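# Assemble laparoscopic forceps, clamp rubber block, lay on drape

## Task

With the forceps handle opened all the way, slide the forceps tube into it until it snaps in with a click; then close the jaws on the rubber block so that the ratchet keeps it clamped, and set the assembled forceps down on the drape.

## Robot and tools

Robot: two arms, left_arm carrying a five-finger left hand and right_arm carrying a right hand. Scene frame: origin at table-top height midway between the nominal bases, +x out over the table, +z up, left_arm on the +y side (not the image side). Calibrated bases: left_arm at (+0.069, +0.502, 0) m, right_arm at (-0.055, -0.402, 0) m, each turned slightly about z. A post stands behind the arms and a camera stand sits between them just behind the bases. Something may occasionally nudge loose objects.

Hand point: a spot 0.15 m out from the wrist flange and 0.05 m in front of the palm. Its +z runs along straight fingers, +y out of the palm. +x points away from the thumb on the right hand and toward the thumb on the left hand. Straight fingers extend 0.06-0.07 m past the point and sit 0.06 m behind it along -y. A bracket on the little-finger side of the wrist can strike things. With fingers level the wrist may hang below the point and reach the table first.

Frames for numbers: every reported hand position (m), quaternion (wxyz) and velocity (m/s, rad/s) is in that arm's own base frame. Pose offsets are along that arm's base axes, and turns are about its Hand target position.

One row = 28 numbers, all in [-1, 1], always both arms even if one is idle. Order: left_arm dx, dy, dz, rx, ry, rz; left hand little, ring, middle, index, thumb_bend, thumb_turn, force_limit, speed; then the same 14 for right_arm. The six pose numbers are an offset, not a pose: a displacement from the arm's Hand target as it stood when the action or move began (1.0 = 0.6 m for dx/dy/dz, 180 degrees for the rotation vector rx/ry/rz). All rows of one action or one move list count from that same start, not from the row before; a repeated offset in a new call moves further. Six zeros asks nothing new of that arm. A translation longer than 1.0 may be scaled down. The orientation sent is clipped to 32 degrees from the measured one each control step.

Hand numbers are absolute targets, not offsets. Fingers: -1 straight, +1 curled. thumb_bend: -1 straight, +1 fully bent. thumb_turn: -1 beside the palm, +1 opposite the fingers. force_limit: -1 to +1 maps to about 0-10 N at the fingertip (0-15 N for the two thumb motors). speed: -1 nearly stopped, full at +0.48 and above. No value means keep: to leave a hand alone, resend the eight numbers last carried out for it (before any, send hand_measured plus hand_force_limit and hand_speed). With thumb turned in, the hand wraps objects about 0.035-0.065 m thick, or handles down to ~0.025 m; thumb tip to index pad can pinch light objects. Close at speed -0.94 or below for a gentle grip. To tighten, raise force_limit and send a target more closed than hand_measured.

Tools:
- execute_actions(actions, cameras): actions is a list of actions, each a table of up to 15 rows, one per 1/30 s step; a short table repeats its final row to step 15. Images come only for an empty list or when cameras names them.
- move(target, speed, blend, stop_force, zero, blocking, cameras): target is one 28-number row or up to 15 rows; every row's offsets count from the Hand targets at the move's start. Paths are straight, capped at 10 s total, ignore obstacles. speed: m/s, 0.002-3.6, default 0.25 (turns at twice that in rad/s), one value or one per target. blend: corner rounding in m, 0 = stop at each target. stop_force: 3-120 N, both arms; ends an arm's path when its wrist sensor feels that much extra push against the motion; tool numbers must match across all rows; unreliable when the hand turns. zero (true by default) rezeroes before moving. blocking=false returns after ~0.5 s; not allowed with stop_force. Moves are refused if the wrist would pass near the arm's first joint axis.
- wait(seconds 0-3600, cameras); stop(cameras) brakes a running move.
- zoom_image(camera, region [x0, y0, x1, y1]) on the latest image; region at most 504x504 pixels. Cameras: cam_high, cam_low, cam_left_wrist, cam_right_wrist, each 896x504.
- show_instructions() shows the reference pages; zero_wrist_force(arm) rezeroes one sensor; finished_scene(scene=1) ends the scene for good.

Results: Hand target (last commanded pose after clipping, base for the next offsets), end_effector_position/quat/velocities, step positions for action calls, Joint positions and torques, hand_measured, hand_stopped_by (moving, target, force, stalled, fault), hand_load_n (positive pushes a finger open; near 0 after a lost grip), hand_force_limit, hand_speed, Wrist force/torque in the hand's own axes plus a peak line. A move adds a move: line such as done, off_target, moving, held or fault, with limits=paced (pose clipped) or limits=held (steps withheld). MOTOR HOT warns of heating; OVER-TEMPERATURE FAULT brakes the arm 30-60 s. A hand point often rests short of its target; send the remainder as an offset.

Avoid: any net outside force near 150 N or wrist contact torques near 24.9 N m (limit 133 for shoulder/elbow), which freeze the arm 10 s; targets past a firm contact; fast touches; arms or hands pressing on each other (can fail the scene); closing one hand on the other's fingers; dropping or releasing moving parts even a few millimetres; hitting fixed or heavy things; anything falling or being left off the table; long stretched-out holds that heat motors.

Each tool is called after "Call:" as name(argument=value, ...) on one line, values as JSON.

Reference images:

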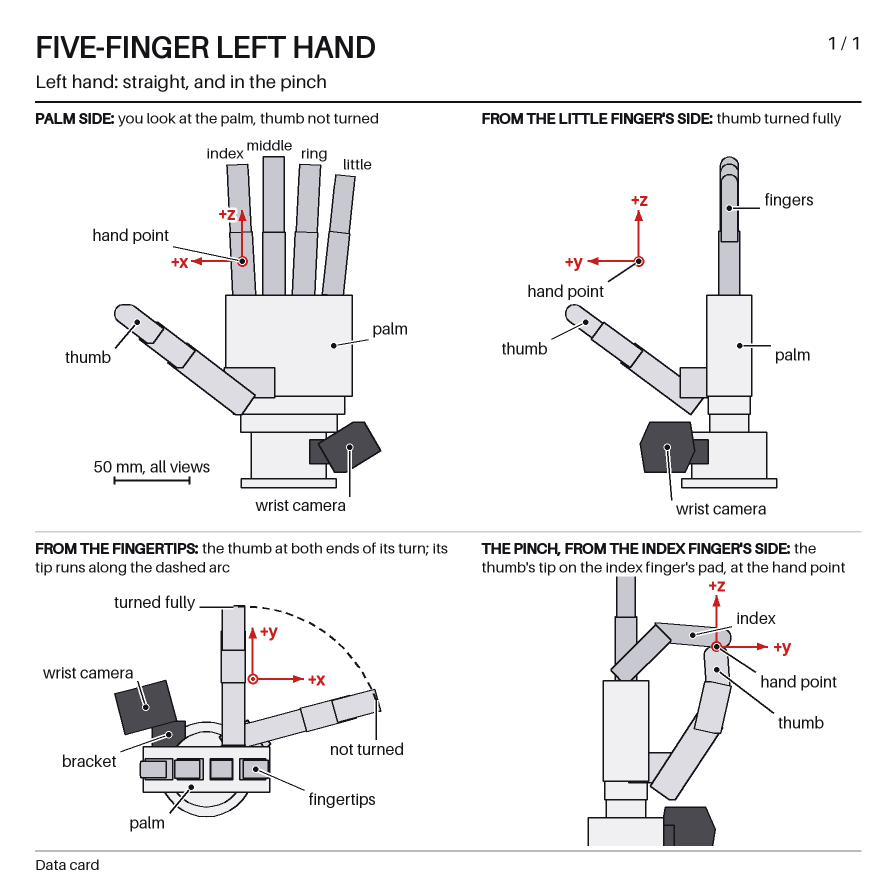

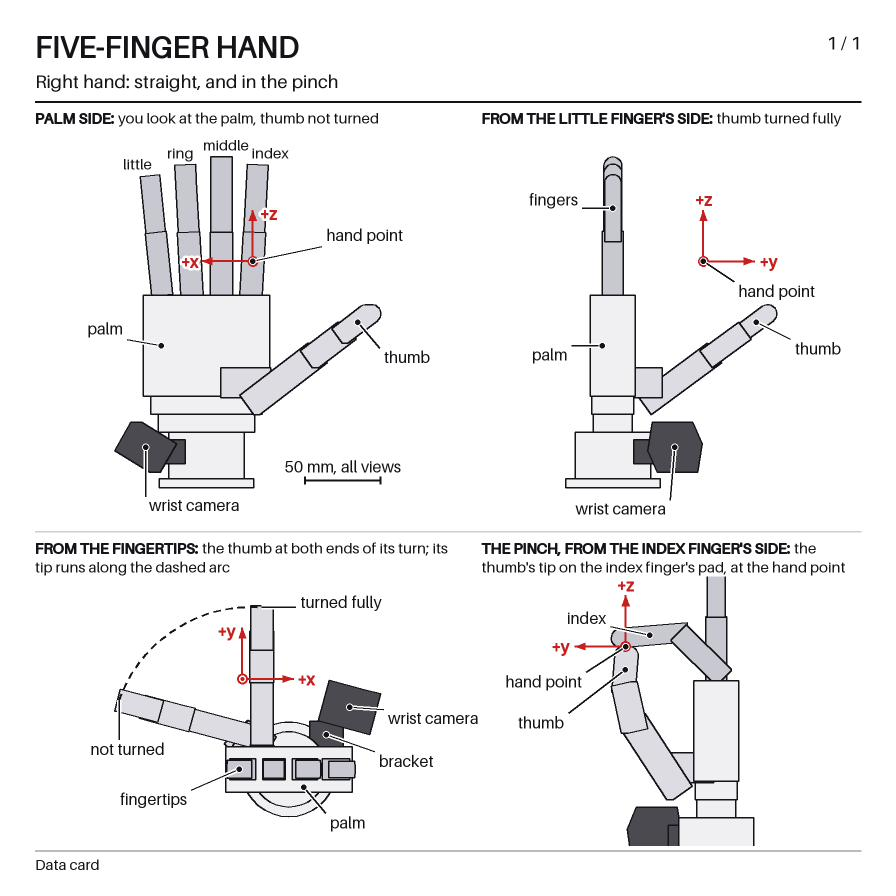

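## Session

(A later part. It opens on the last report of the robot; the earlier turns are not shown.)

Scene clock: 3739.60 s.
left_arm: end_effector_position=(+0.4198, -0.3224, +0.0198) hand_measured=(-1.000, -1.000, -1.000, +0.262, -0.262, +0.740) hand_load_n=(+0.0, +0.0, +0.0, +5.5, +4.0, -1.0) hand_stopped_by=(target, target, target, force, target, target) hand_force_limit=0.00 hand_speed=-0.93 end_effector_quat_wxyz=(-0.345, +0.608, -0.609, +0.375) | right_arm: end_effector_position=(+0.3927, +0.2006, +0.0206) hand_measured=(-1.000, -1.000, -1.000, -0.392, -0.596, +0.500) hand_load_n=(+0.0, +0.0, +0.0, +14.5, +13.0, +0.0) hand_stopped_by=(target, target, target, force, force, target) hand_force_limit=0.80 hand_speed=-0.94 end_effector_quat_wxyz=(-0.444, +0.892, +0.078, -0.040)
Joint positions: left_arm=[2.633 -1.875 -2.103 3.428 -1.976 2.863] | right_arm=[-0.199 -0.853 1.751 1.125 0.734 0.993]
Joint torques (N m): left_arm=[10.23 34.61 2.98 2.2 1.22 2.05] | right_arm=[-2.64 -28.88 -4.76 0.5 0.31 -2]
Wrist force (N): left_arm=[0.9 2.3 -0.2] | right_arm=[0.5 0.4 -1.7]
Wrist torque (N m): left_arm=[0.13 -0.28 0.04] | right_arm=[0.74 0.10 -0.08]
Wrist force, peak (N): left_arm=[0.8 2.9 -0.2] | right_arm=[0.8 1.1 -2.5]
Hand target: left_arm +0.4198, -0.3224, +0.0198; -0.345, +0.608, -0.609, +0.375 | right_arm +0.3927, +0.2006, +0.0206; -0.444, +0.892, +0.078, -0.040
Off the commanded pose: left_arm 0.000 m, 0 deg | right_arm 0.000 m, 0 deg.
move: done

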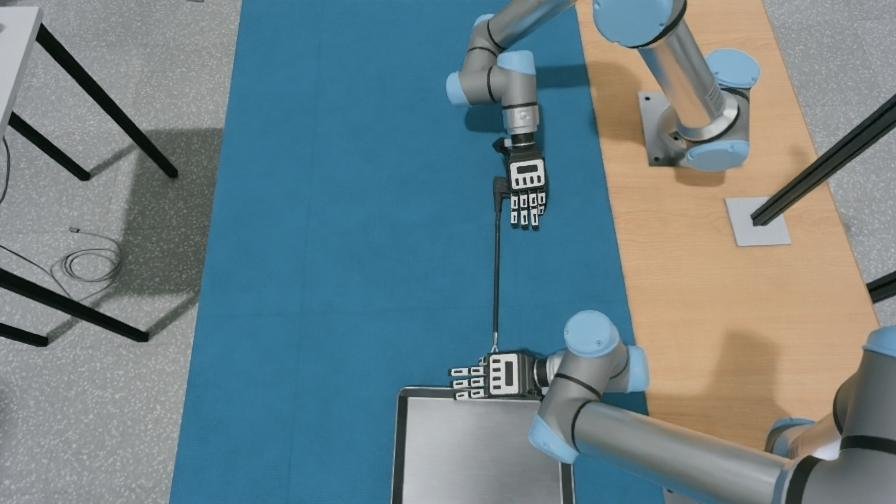

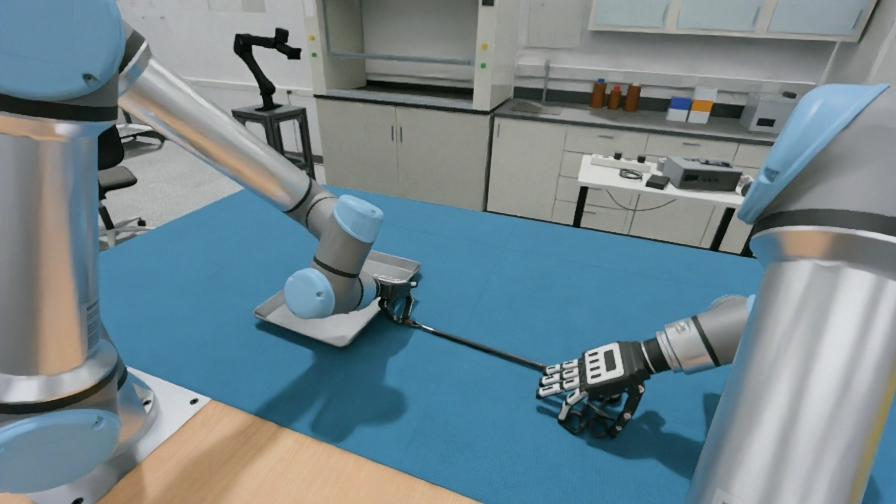

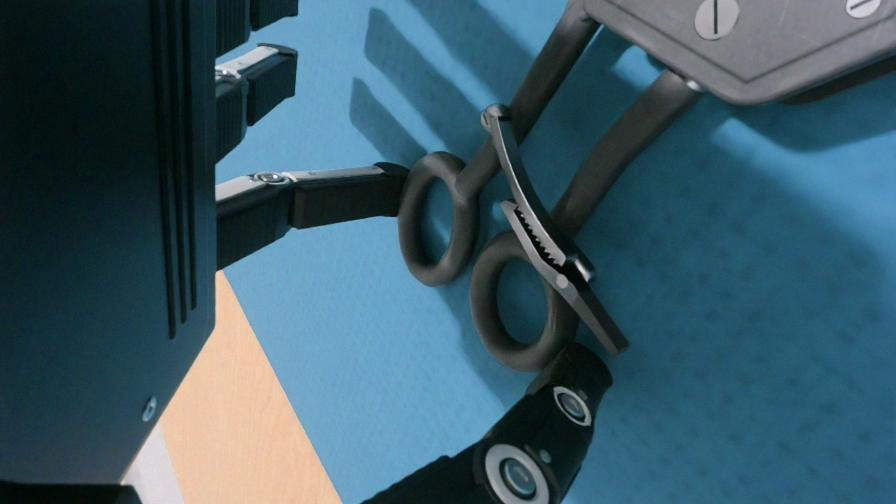

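Call:
move(target=[0,0,0,0,0,0,-1,-1,-1,0.5,-0.26,0.74,0.0,-0.93,0,0,0,0,0,0,-1,-1,-1,-0.46,-0.70,0.50,0.8,-0.9], speed=0.005)

Call:
move(target=[0,0,0,0,0,0,-1,-1,-1,0.5,-0.26,0.74,0.0,-0.93,0,0,0.12,0,0,0,-1,-1,-1,-0.46,-0.70,0.50,0.8,-0.9], speed=0.04, cameras=["cam_right_wrist", "cam_high", "cam_low"])

Call:
zoom_image(camera="cam_low", region=[530, 340, 650, 460])

Call:
zoom_image(camera="cam_high", region=[480, 160, 560, 240])

Scene clock: 3786.47 s.
left_arm: end_effector_position=(+0.4198, -0.3224, +0.0198) hand_measured=(-1.000, -1.000, -1.000, +0.262, -0.262, +0.740) hand_load_n=(+0.0, +0.0, -0.5, +5.5, +4.0, -0.5) hand_stopped_by=(target, target, target, force, target, target) hand_force_limit=0.00 hand_speed=-0.93 end_effector_quat_wxyz=(-0.345, +0.608, -0.609, +0.375) | right_arm: end_effector_position=(+0.3927, +0.2006, +0.0206) hand_measured=(-1.000, -1.000, -1.000, -0.460, -0.700, +0.500) hand_load_n=(+0.0, +0.0, +0.0, +0.0, +0.0, -0.5) hand_stopped_by=(target, target, target, target, target, target) hand_force_limit=0.80 hand_speed=-0.90 end_effector_quat_wxyz=(-0.444, +0.892, +0.078, -0.040)
Joint positions: left_arm=[2.633 -1.875 -2.103 3.428 -1.976 2.863] | right_arm=[-0.199 -0.853 1.751 1.125 0.734 0.993]
Joint torques (N m): left_arm=[11.63 34.02 2.99 2.03 1.1 1.78] | right_arm=[-2.89 -28.94 -4.81 0.48 0.31 -2.06]
Wrist force (N): left_arm=[1.0 2.6 -0.1] | right_arm=[0.8 0.0 -1.8]
Wrist torque (N m): left_arm=[0.18 -0.29 0.04] | right_arm=[0.70 0.04 -0.11]
Wrist force, peak (N): left_arm=[1.2 2.9 0.0] | right_arm=[1.1 1.3 -2.4]
Hand target: left_arm +0.4198, -0.3224, +0.0198; -0.345, +0.608, -0.609, +0.375 | right_arm +0.3927, +0.2006, +0.0206; -0.444, +0.892, +0.078, -0.040
Off the commanded pose: left_arm 0.000 m, 0 deg | right_arm 0.000 m, 0 deg.
move: done

Scene clock: 3788.63 s.
left_arm: end_effector_position=(+0.4198, -0.3224, +0.0198) hand_measured=(-1.000, -1.000, -1.000, +0.262, -0.262, +0.740) hand_load_n=(-0.5, +0.0, +0.0, +5.5, +4.0, -1.0) hand_stopped_by=(target, target, target, force, target, target) hand_force_limit=0.00 hand_speed=-0.93 end_effector_quat_wxyz=(-0.345, +0.608, -0.609, +0.375) | right_arm: end_effector_position=(+0.3927, +0.2006, +0.0925) hand_measured=(-1.000, -1.000, -1.000, -0.460, -0.700, +0.500) hand_load_n=(+0.0, +0.0, +0.0, -0.5, +0.0, +0.0) hand_stopped_by=(target, target, target, target, target, target) hand_force_limit=0.80 hand_speed=-0.90 end_effector_quat_wxyz=(-0.444, +0.892, +0.078, -0.040)
Joint positions: left_arm=[2.633 -1.875 -2.103 3.428 -1.976 2.863] | right_arm=[-0.198 -0.979 1.73 1.273 0.734 0.993]
Joint torques (N m): left_arm=[10.96 33.45 3.42 2.03 1.18 1.7] | right_arm=[2.51 -48.07 -18.13 4.8 -1.32 0.05]
Wrist force (N): left_arm=[0.9 2.3 -0.2] | right_arm=[0.5 0.3 -1.8]
Wrist torque (N m): left_arm=[0.14 -0.28 0.04] | right_arm=[0.74 0.10 -0.11]
Wrist force, peak (N): left_arm=[0.8 3.0 0.3] | right_arm=[0.9 0.4 -2.2]
Hand target: left_arm +0.4198, -0.3224, +0.0198; -0.345, +0.608, -0.609, +0.375 | right_arm +0.3927, +0.2006, +0.0926; -0.444, +0.892, +0.078, -0.040
Off the commanded pose: left_arm 0.000 m, 0 deg | right_arm 0.000 m, 0 deg.
move: done
Images, in order (width x height): cam_high 896x504, cam_low 896x504, cam_right_wrist 896x504.

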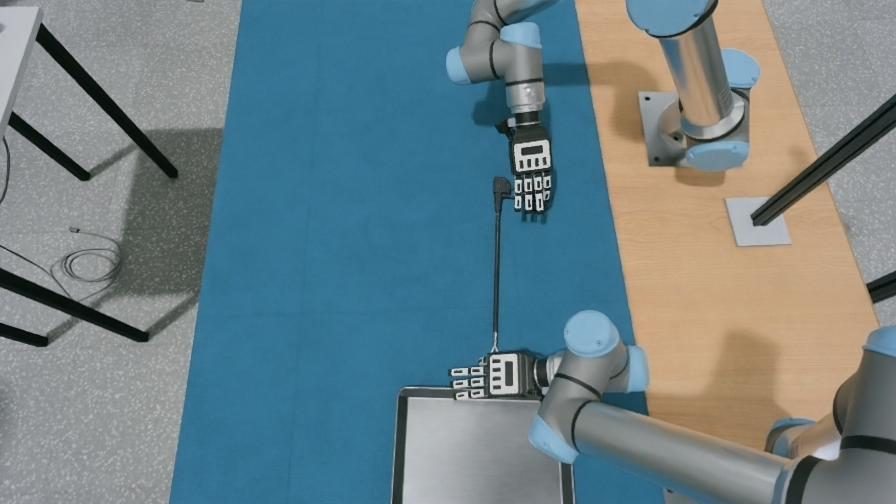

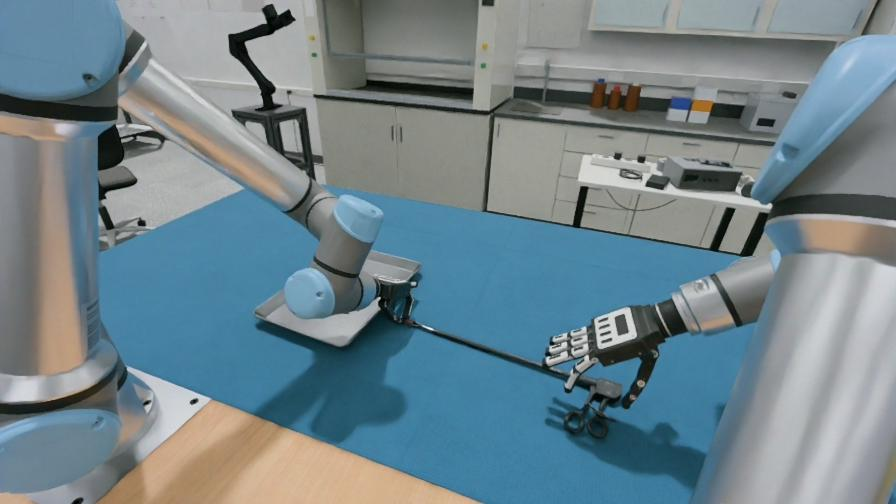

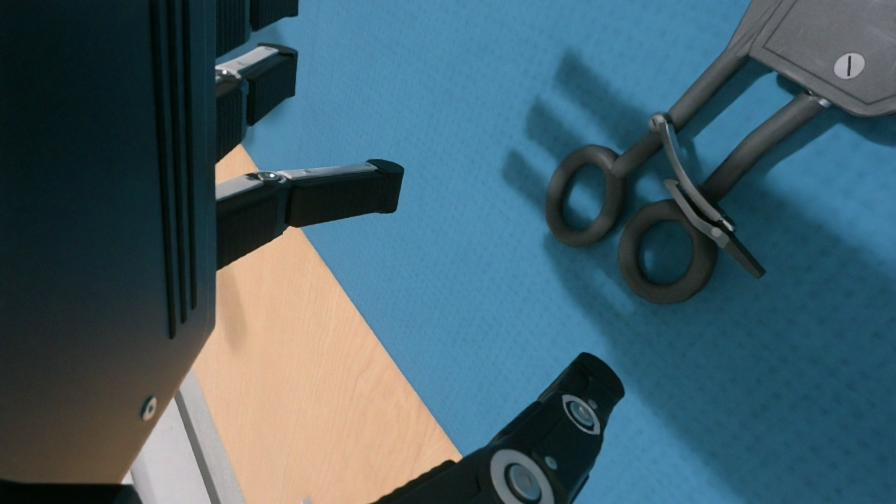

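Scaled by 4.200 from the camera's image (finer frame: 1280x720).

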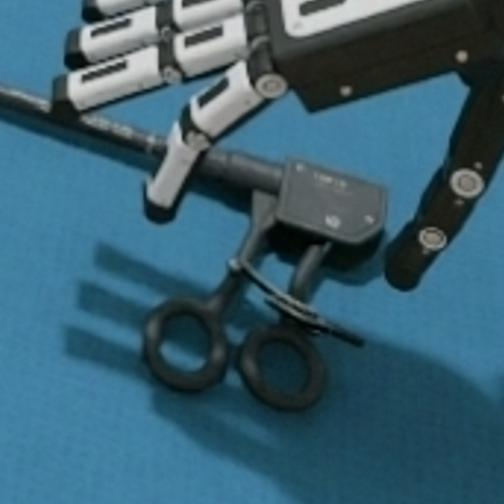

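Scaled by 6.300 from the camera's image (finer frame: 1280x720).

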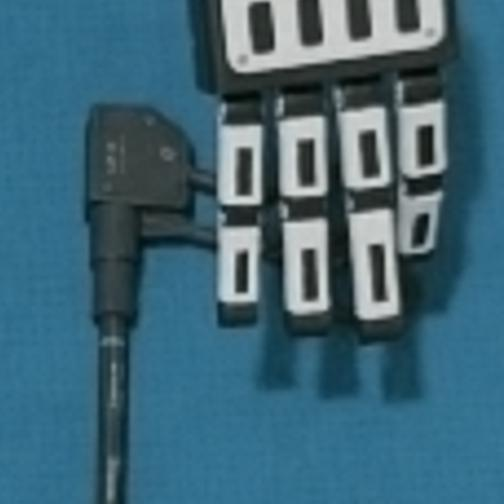

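Call:
move(target=[0,0,0,0,0,0,-1,-1,-1,0.5,-0.26,0.74,0.0,-0.93,0.15,0,0.01,0,0,0,-1,-1,-1,-0.46,-0.70,0.50,0.8,-0.9], speed=0.08, cameras=["cam_right_wrist", "cam_high", "cam_low"])

Call:
zoom_image(camera="cam_right_wrist", region=[392, 0, 896, 400])

Scene clock: 3797.90 s.
left_arm: end_effector_position=(+0.4198, -0.3224, +0.0198) hand_measured=(-1.000, -1.000, -1.000, +0.262, -0.262, +0.740) hand_load_n=(+0.0, +0.0, +0.0, +5.5, +4.0, -0.5) hand_stopped_by=(target, target, target, force, target, target) hand_force_limit=0.00 hand_speed=-0.93 end_effector_quat_wxyz=(-0.345, +0.608, -0.609, +0.375) | right_arm: end_effector_position=(+0.4827, +0.2006, +0.0986) hand_measured=(-1.000, -1.000, -1.000, -0.460, -0.700, +0.500) hand_load_n=(+0.0, +0.0, +0.0, +0.0, +0.0, +0.0) hand_stopped_by=(target, target, target, target, target, target) hand_force_limit=0.80 hand_speed=-0.90 end_effector_quat_wxyz=(-0.444, +0.892, +0.078, -0.040)
Joint positions: left_arm=[2.633 -1.875 -2.103 3.428 -1.976 2.863] | right_arm=[-0.165 -0.817 1.4 1.407 0.72 1.039]
Joint torques (N m): left_arm=[10.38 33.54 3.56 2.08 1.09 1.77] | right_arm=[7.21 -34.1 -19.05 5.01 -1.82 2.15]
Wrist force (N): left_arm=[1.1 2.9 0.0] | right_arm=[0.5 0.3 -2.0]
Wrist torque (N m): left_arm=[0.21 -0.30 0.03] | right_arm=[0.75 0.11 -0.12]
Wrist force, peak (N): left_arm=[1.3 2.9 -0.3] | right_arm=[1.0 0.2 -2.4]
Hand target: left_arm +0.4198, -0.3224, +0.0198; -0.345, +0.608, -0.609, +0.375 | right_arm +0.4827, +0.2006, +0.0986; -0.444, +0.892, +0.078, -0.040
Off the commanded pose: left_arm 0.000 m, 0 deg | right_arm 0.000 m, 0 deg.
move: done
Images, in order (width x height): cam_high 896x504, cam_low 896x504, cam_right_wrist 896x504.

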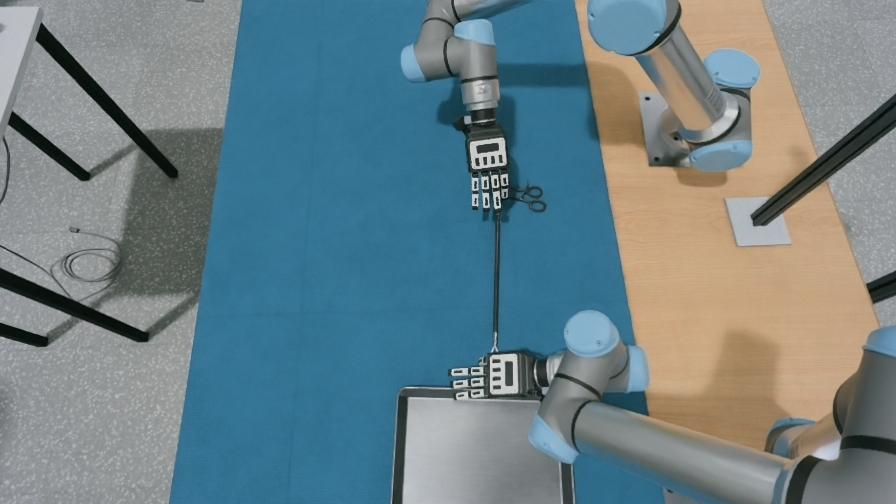

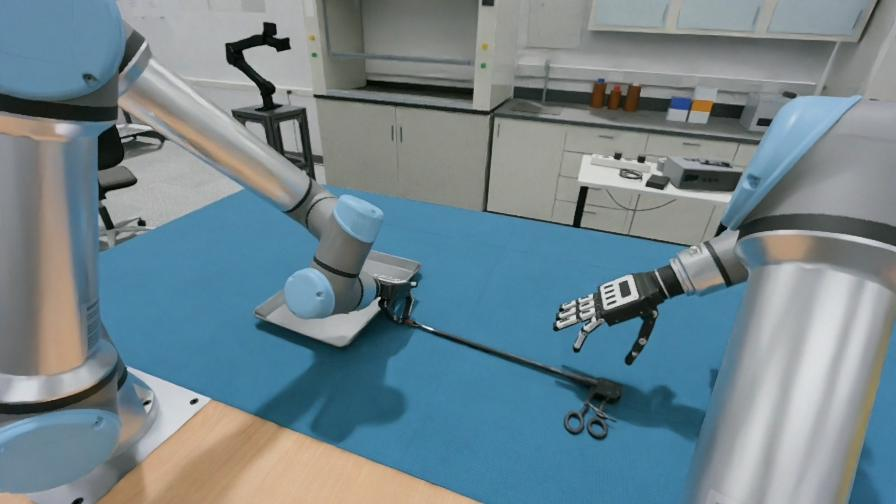

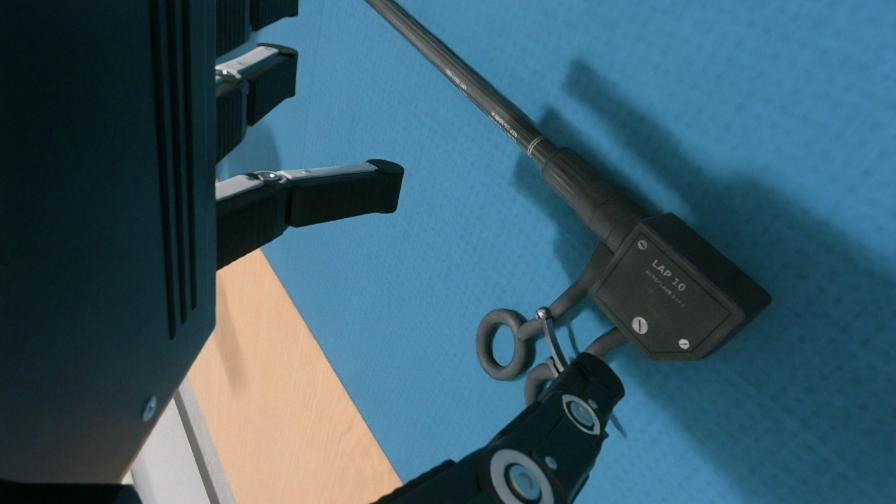

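Scaled by 1.000.

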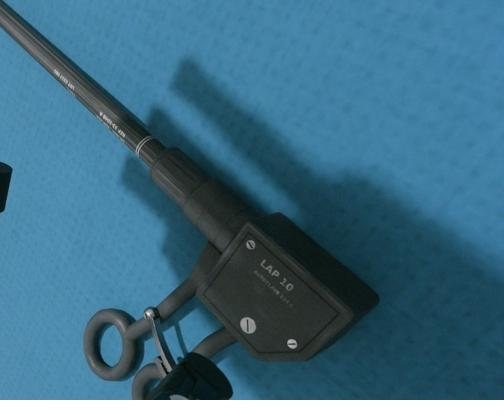

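Call:
zoom_image(camera="cam_right_wrist", region=[500, 110, 680, 270])

Call:
zoom_image(camera="cam_low", region=[550, 360, 640, 450])

Call:
zoom_image(camera="cam_right_wrist", region=[560, 200, 780, 380])

Scaled by 2.800 from the camera's image (finer frame: 1280x720).

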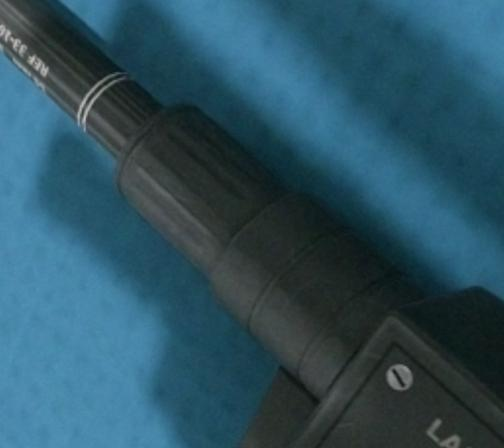

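Scaled by 5.600 from the camera's image (finer frame: 1280x720).

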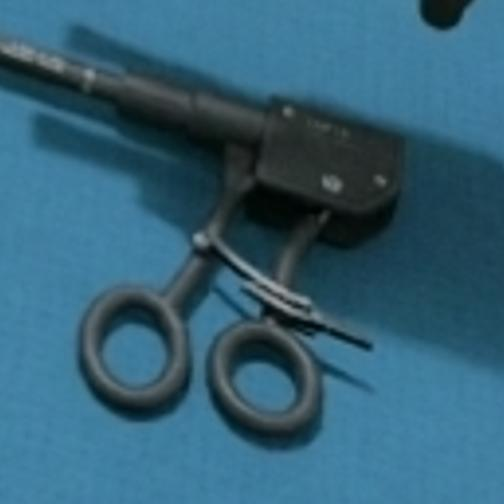

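Scaled by 2.291 from the camera's image (finer frame: 1280x720).

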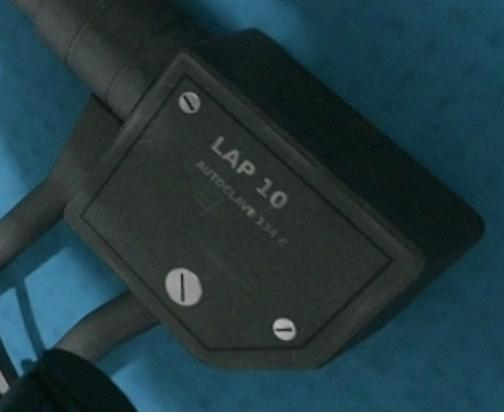

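Call:
zoom_image(camera="cam_low", region=[390, 300, 440, 350])

Call:
zoom_image(camera="cam_high", region=[470, 320, 520, 370])

Scaled by 10.080 from the camera's image (finer frame: 1280x720).

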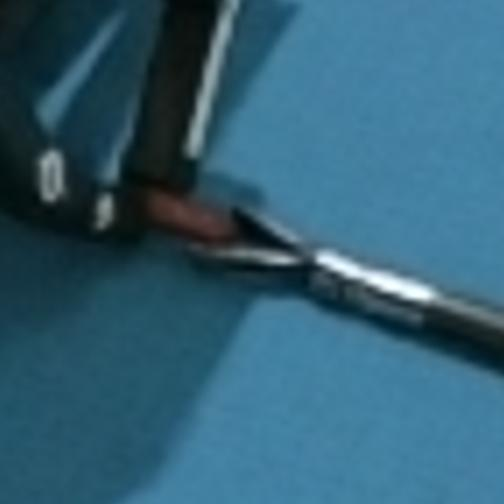

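Scaled by 10.080 from the camera's image (finer frame: 1280x720).

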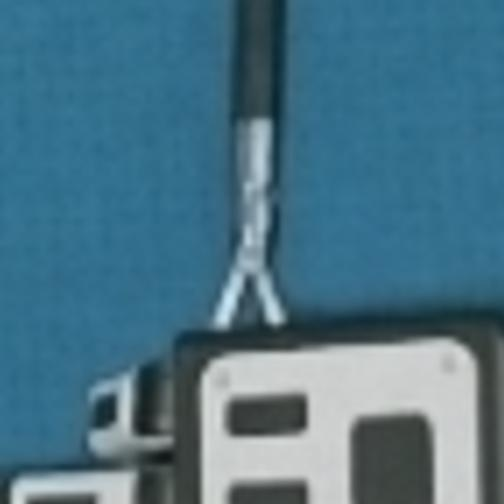

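Call:
move(target=[0,0,0,0,0,0,-1,-1,-1,0.5,-0.26,0.74,0.0,-0.93,0.0217,0.04,-0.055,0,0,0,-1,-1,-1,-0.8,-0.70,0.50,0.8,-0.3], speed=0.05, cameras=["cam_right_wrist"])

Call:
zoom_image(camera="cam_right_wrist", region=[380, 140, 620, 340])

Scene clock: 3865.47 s.
left_arm: end_effector_position=(+0.4198, -0.3224, +0.0198) hand_measured=(-1.000, -1.000, -1.000, +0.262, -0.262, +0.740) hand_load_n=(+0.0, +0.0, +0.0, +5.5, +4.5, -1.0) hand_stopped_by=(target, target, target, force, target, target) hand_force_limit=0.00 hand_speed=-0.93 end_effector_quat_wxyz=(-0.345, +0.608, -0.609, +0.375) | right_arm: end_effector_position=(+0.4957, +0.2245, +0.0656) hand_measured=(-1.000, -1.000, -1.000, -0.800, -0.700, +0.500) hand_load_n=(+0.0, +0.0, +0.0, -0.5, +0.0, +0.0) hand_stopped_by=(target, target, target, target, target, target) hand_force_limit=0.80 hand_speed=-0.30 end_effector_quat_wxyz=(-0.444, +0.892, +0.078, -0.040)
Joint positions: left_arm=[2.633 -1.875 -2.103 3.428 -1.976 2.863] | right_arm=[-0.117 -0.744 1.345 1.337 0.701 1.107]
Joint torques (N m): left_arm=[9.74 32.97 4.17 1.87 0.99 1.94] | right_arm=[6.83 -34.96 -20.56 0.22 -2.53 2.23]
Wrist force (N): left_arm=[1.1 2.6 0.1] | right_arm=[0.8 0.1 -2.1]
Wrist torque (N m): left_arm=[0.16 -0.29 0.05] | right_arm=[0.73 0.07 -0.12]
Wrist force, peak (N): left_arm=[0.9 2.9 -0.3] | right_arm=[0.7 0.6 -2.5]
Hand target: left_arm +0.4198, -0.3224, +0.0198; -0.345, +0.608, -0.609, +0.375 | right_arm +0.4957, +0.2246, +0.0656; -0.444, +0.892, +0.078, -0.040
Off the commanded pose: left_arm 0.000 m, 0 deg | right_arm 0.000 m, 0 deg.
move: done

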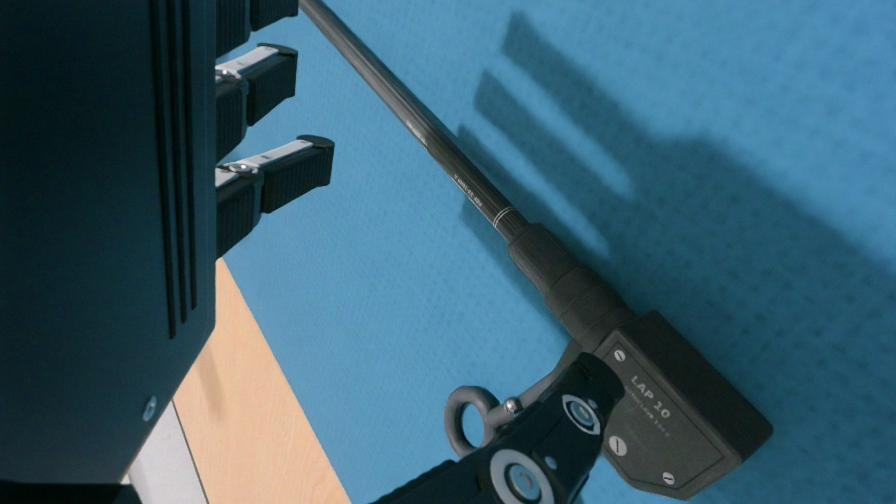

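Scaled by 2.100 from the camera's image (finer frame: 1280x720).

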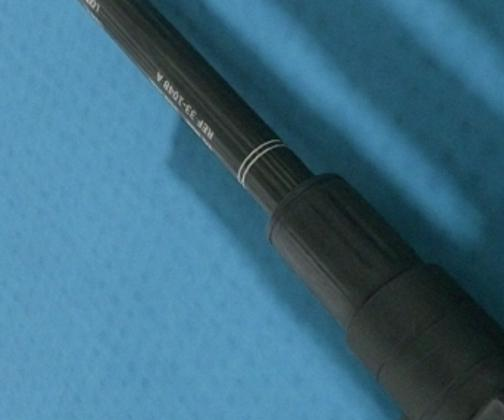

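Call:
move(target=[[0,0.02,0.002,0,0,0,-1,-1,-1,0.5,-0.26,0.74,0.0,-0.93,0,0,0.08,0,0,0,-1,-1,-1,-0.8,-0.70,0.50,0.8,-0.3],[0,0.03,0.025,0,0,0,-1,-1,-1,0.5,-0.26,0.74,0.0,-0.93,0,-0.05,0.2,0,0,0,-1,-1,-1,-0.8,-0.70,0.50,0.8,-0.3]], speed=[0.02,0.05], cameras=["cam_low", "cam_high", "cam_left_wrist"])

Call:
zoom_image(camera="cam_low", region=[380, 290, 440, 350])

Call:
zoom_image(camera="cam_high", region=[470, 320, 520, 370])

Scene clock: 3918.23 s.
left_arm: end_effector_position=(+0.4198, -0.3044, +0.0348) hand_measured=(-1.000, -1.000, -1.000, +0.262, -0.262, +0.740) hand_load_n=(+0.0, +0.0, +0.0, +5.5, +4.0, -1.0) hand_stopped_by=(target, target, target, force, target, target) hand_force_limit=0.00 hand_speed=-0.93 end_effector_quat_wxyz=(-0.345, +0.608, -0.609, +0.375) | right_arm: end_effector_position=(+0.4957, +0.1946, +0.1855) hand_measured=(-1.000, -1.000, -1.000, -0.800, -0.700, +0.500) hand_load_n=(+0.0, +0.0, -0.5, +0.0, +0.5, +0.0) hand_stopped_by=(target, target, target, target, target, target) hand_force_limit=0.80 hand_speed=-0.30 end_effector_quat_wxyz=(-0.444, +0.892, +0.078, -0.040)
Joint positions: left_arm=[2.681 -1.815 -2.132 3.407 -1.934 2.89] | right_arm=[-0.172 -0.888 1.278 1.606 0.722 1.029]
Joint torques (N m): left_arm=[10.79 30.69 4.59 -2.35 1.01 1.98] | right_arm=[-8.64 -55.35 -21.71 4.96 0.46 -2.37]
Wrist force (N): left_arm=[0.9 2.7 -0.1] | right_arm=[0.6 0.4 -2.0]
Wrist torque (N m): left_arm=[0.20 -0.27 0.03] | right_arm=[0.77 0.08 0.02]
Wrist force, peak (N): left_arm=[1.1 2.9 0.0] | right_arm=[0.6 0.2 -2.5]
Hand target: left_arm +0.4198, -0.3044, +0.0348; -0.345, +0.608, -0.609, +0.375 | right_arm +0.4957, +0.1946, +0.1856; -0.444, +0.892, +0.078, -0.040
Off the commanded pose: left_arm 0.000 m, 0 deg | right_arm 0.000 m, 0 deg.
move: done
Images, in order (width x height): cam_high 896x504, cam_low 896x504, cam_left_wrist 896x504.

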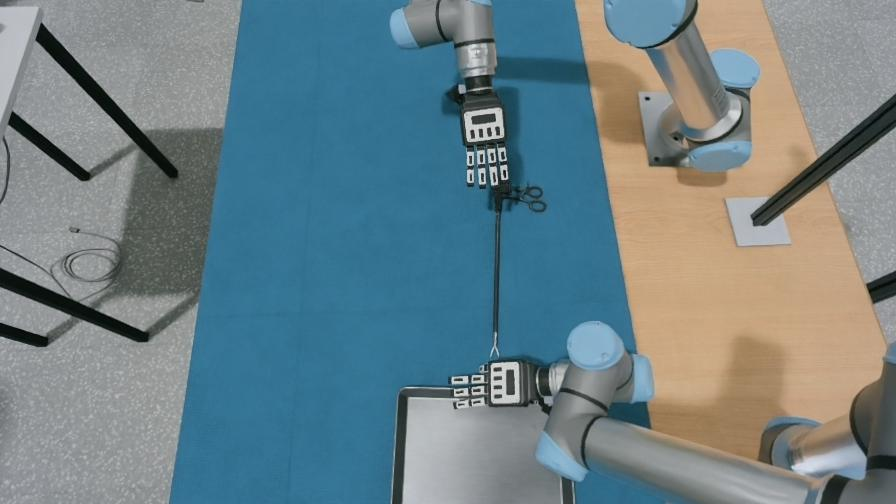

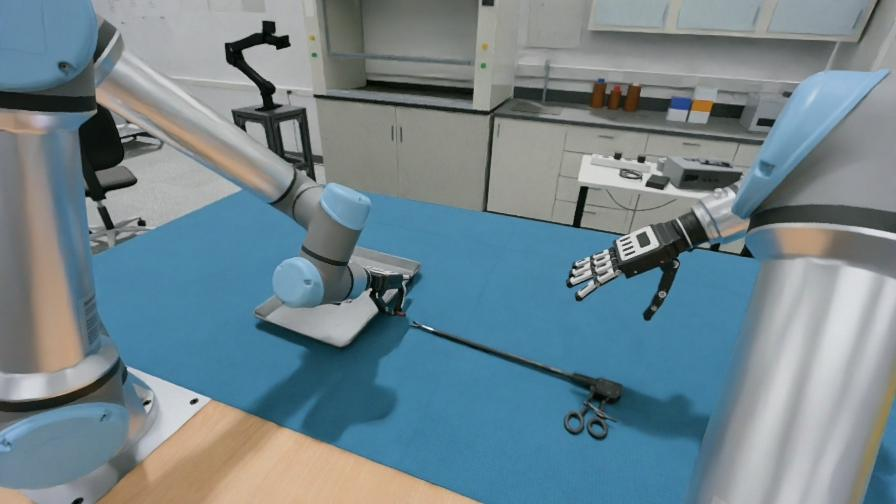

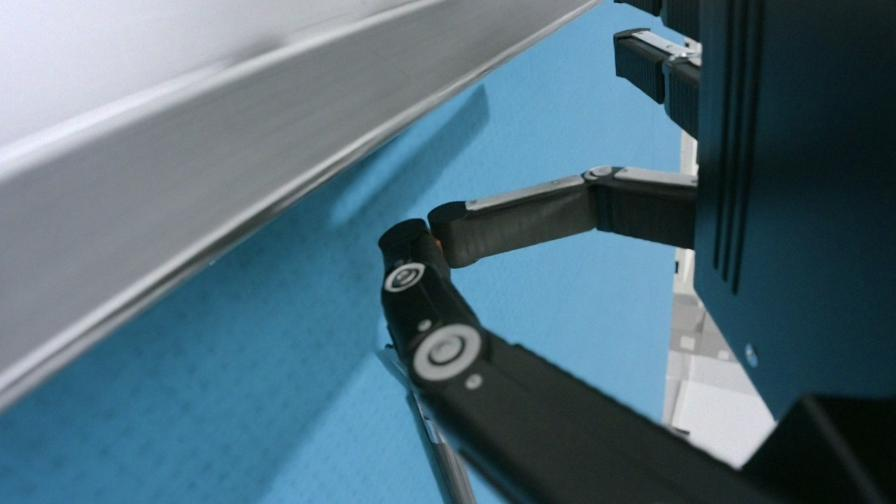

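Scaled by 8.400 from the camera's image (finer frame: 1280x720).

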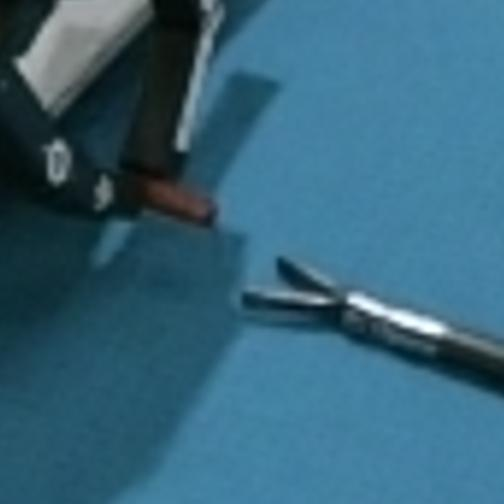

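Scaled by 10.080 from the camera's image (finer frame: 1280x720).

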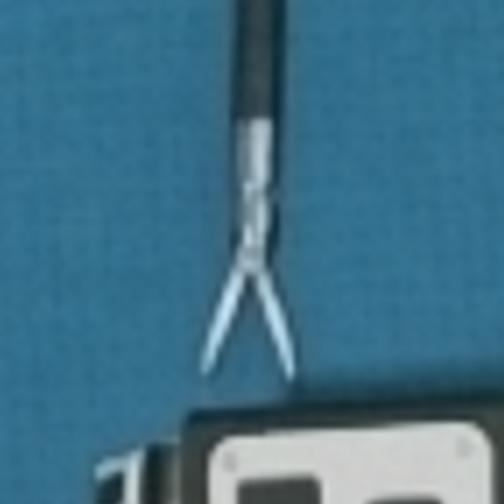

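Call:
zoom_image(camera="cam_high", region=[480, 165, 560, 225])

Call:
zoom_image(camera="cam_low", region=[550, 360, 640, 450])

Scaled by 6.300 from the camera's image (finer frame: 1280x720).

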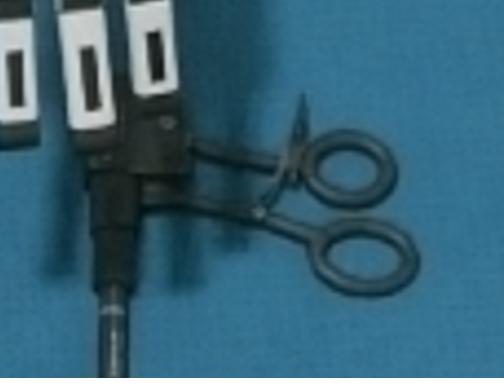

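Scaled by 5.600 from the camera's image (finer frame: 1280x720).

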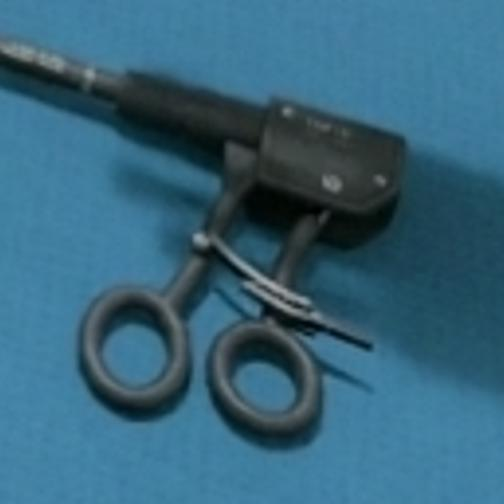

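Call:
move(target=[0,0,0,0,0,0,-1,-1,-1,0.5,-0.26,0.74,0.0,-0.93,-0.0553,-0.0385,-0.02,-0.1623,-0.2912,0.5184,0.9,0.9,-1,-1,-0.70,0.50,0.0,0], speed=0.2, cameras=["cam_low", "cam_high", "cam_right_wrist"])

Scene clock: 3969.63 s.
left_arm: end_effector_position=(+0.4198, -0.3044, +0.0348) hand_measured=(-1.000, -1.000, -1.000, +0.262, -0.262, +0.740) hand_load_n=(+0.0, +0.0, +0.0, +5.5, +4.5, -0.5) hand_stopped_by=(target, target, target, force, target, target) hand_force_limit=0.00 hand_speed=-0.93 end_effector_quat_wxyz=(-0.345, +0.608, -0.609, +0.375) | right_arm: end_effector_position=(+0.4625, +0.1715, +0.1736) hand_measured=(+0.900, +0.900, -1.000, -1.000, -0.700, +0.500) hand_load_n=(+0.5, +0.0, +0.0, +0.0, +0.0, +0.0) hand_stopped_by=(target, target, target, target, target, target) hand_force_limit=0.00 hand_speed=0.00 end_effector_quat_wxyz=(+0.000, +0.563, +0.826, +0.000)
Joint positions: left_arm=[2.681 -1.815 -2.132 3.407 -1.934 2.89] | right_arm=[0.111 -1.222 1.582 1.212 1.571 -0.264]
Joint torques (N m): left_arm=[11.32 31.54 3.99 -2.23 0.86 1.98] | right_arm=[-8.42 -43.2 -10.24 -0.09 1.62 -2.23]
Wrist force (N): left_arm=[1.2 2.8 0.0] | right_arm=[0.9 0.7 -2.0]
Wrist torque (N m): left_arm=[0.21 -0.31 0.04] | right_arm=[0.40 0.07 0.04]
Wrist force, peak (N): left_arm=[1.4 2.8 -0.1] | right_arm=[1.2 0.5 -2.6]
Hand target: left_arm +0.4198, -0.3044, +0.0348; -0.345, +0.608, -0.609, +0.375 | right_arm +0.4625, +0.1715, +0.1736; +0.000, +0.563, +0.826, +0.000
Off the commanded pose: left_arm 0.000 m, 0 deg | right_arm 0.000 m, 0 deg.
move: done
Images, in order (width x height): cam_high 896x504, cam_low 896x504, cam_right_wrist 896x504.

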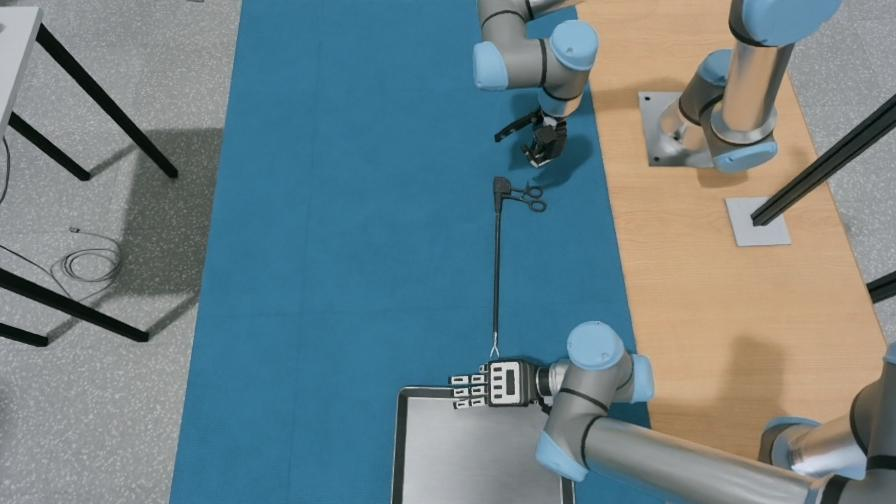

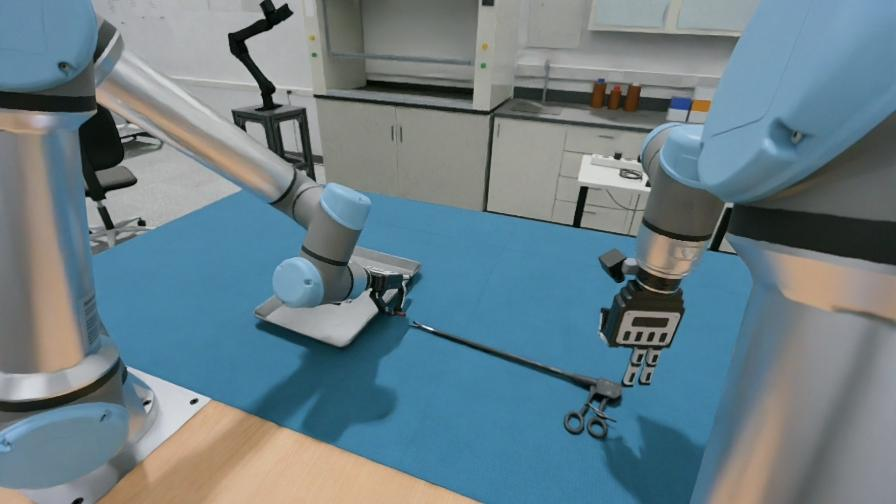

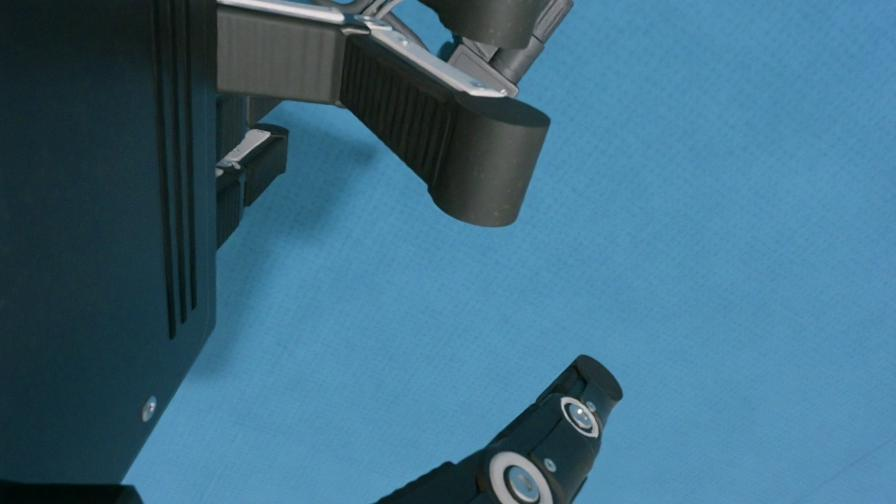

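Call:
move(target=[0,0,0,0,0,0,-1,-1,-1,0.5,-0.26,0.74,0.0,-0.93,-0.129,0.0558,0.02,0,0,0.5,0.9,0.9,-1,-1,-0.70,0.50,0.0,0], speed=0.25)

Call:
move(target=[0,0,0,0,0,0,-1,-1,-1,0.5,-0.26,0.74,0.0,-0.93,-0.0845,-0.05,-0.07,-0.1411,0.0616,0.4906,-1,-1,-1,-1,-0.70,0.50,0.0,0], speed=0.25, cameras=["cam_low", "cam_high", "cam_right_wrist"])

Scene clock: 4018.77 s.
left_arm: end_effector_position=(+0.4198, -0.3044, +0.0348) hand_measured=(-1.000, -1.000, -1.000, +0.262, -0.262, +0.740) hand_load_n=(+0.0, +0.0, +0.0, +5.5, +4.0, -1.0) hand_stopped_by=(target, target, target, force, target, target) hand_force_limit=0.00 hand_speed=-0.93 end_effector_quat_wxyz=(-0.345, +0.608, -0.609, +0.375) | right_arm: end_effector_position=(+0.3851, +0.2050, +0.1856) hand_measured=(+0.900, +0.900, -1.000, -1.000, -0.700, +0.500) hand_load_n=(+0.0, +0.0, +0.0, +0.0, +0.0, +0.0) hand_stopped_by=(target, target, target, target, target, target) hand_force_limit=0.00 hand_speed=0.00 end_effector_quat_wxyz=(+0.000, -0.186, +0.982, +0.000)
Joint positions: left_arm=[2.681 -1.815 -2.132 3.407 -1.934 2.89] | right_arm=[0.012 -1.304 1.66 1.215 1.571 -1.934]
Joint torques (N m): left_arm=[11.39 32.48 4.22 -2.04 0.9 1.82] | right_arm=[6.26 -16.71 -22.01 4.76 -1.46 -2.52]
Wrist force (N): left_arm=[1.1 2.5 0.1] | right_arm=[0.6 0.5 -2.6]
Wrist torque (N m): left_arm=[0.16 -0.28 0.04] | right_arm=[0.43 0.14 0.01]
Wrist force, peak (N): left_arm=[1.0 3.0 -0.1] | right_arm=[0.8 0.5 -2.7]
Hand target: left_arm +0.4198, -0.3044, +0.0348; -0.345, +0.608, -0.609, +0.375 | right_arm +0.3851, +0.2050, +0.1856; +0.000, -0.186, +0.982, +0.000
Off the commanded pose: left_arm 0.000 m, 0 deg | right_arm 0.000 m, 0 deg.
move: done

Scene clock: 4022.53 s.
left_arm: end_effector_position=(+0.4198, -0.3044, +0.0348) hand_measured=(-1.000, -1.000, -1.000, +0.262, -0.262, +0.740) hand_load_n=(+0.0, +0.0, +0.0, +5.5, +4.0, -0.5) hand_stopped_by=(target, target, target, force, target, target) hand_force_limit=0.00 hand_speed=-0.93 end_effector_quat_wxyz=(-0.345, +0.608, -0.609, +0.375) | right_arm: end_effector_position=(+0.3344, +0.1750, +0.1436) hand_measured=(-1.000, -1.000, -1.000, -1.000, -0.700, +0.500) hand_load_n=(+0.0, +0.0, +0.0, +0.0, +0.0, +0.0) hand_stopped_by=(target, target, target, target, target, target) hand_force_limit=0.00 hand_speed=0.00 end_effector_quat_wxyz=(+0.122, +0.806, -0.551, +0.179)
Joint positions: left_arm=[2.681 -1.815 -2.132 3.407 -1.934 2.89] | right_arm=[0.34 -1.147 1.581 1.121 2.007 -3.178]
Joint torques (N m): left_arm=[10.43 32.56 5.74 -2.11 0.88 1.73] | right_arm=[6.93 -46.12 -9.27 -0.17 2.29 -2.13]
Wrist force (N): left_arm=[1.1 2.6 -0.1] | right_arm=[1.2 0.4 -2.3]
Wrist torque (N m): left_arm=[0.18 -0.30 0.04] | right_arm=[0.39 0.21 -0.01]
Wrist force, peak (N): left_arm=[1.3 2.9 -0.4] | right_arm=[1.4 0.5 -2.6]
Hand target: left_arm +0.4198, -0.3044, +0.0348; -0.345, +0.608, -0.609, +0.375 | right_arm +0.3344, +0.1750, +0.1436; +0.122, +0.806, -0.551, +0.179
Off the commanded pose: left_arm 0.000 m, 0 deg | right_arm 0.000 m, 0 deg.
move: done
Images, in order (width x height): cam_high 896x504, cam_low 896x504, cam_right_wrist 896x504.

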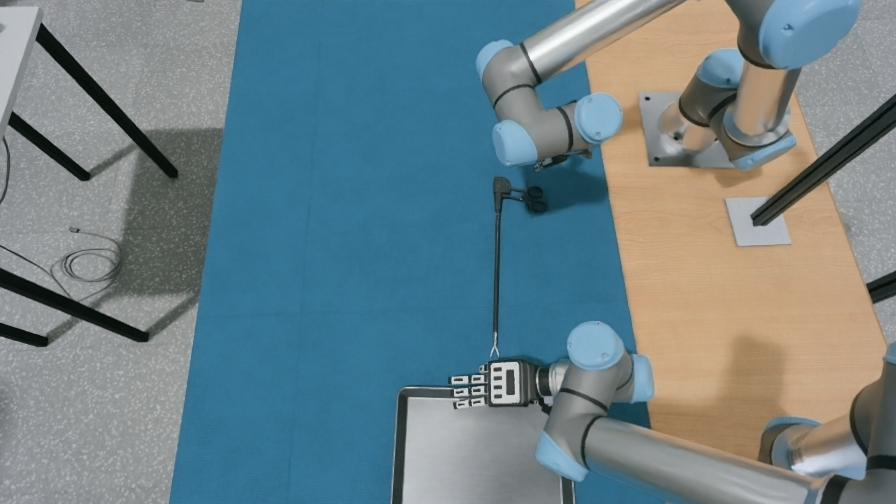

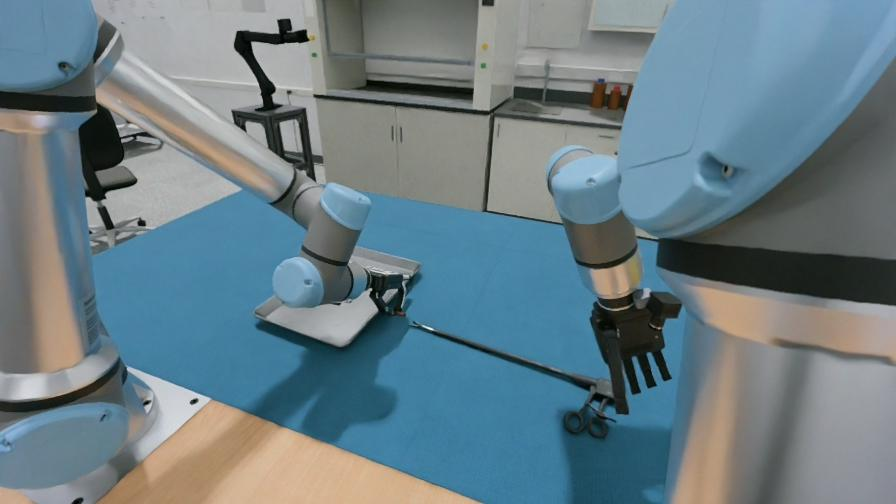

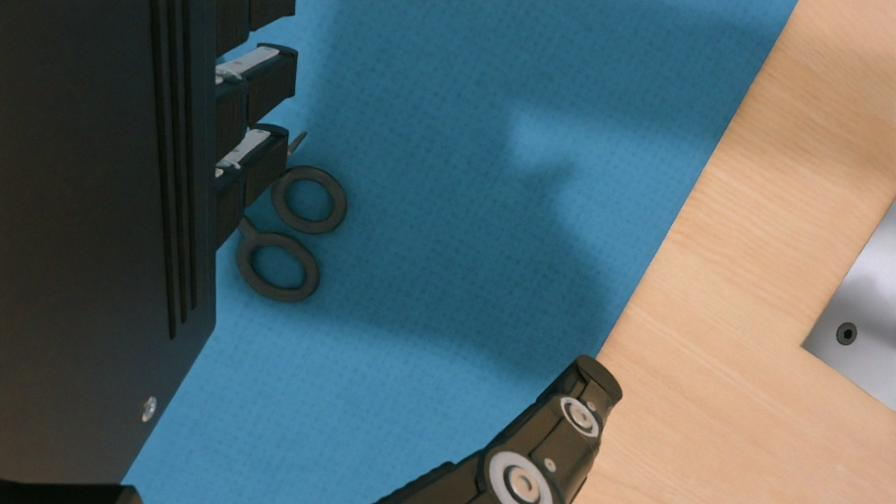

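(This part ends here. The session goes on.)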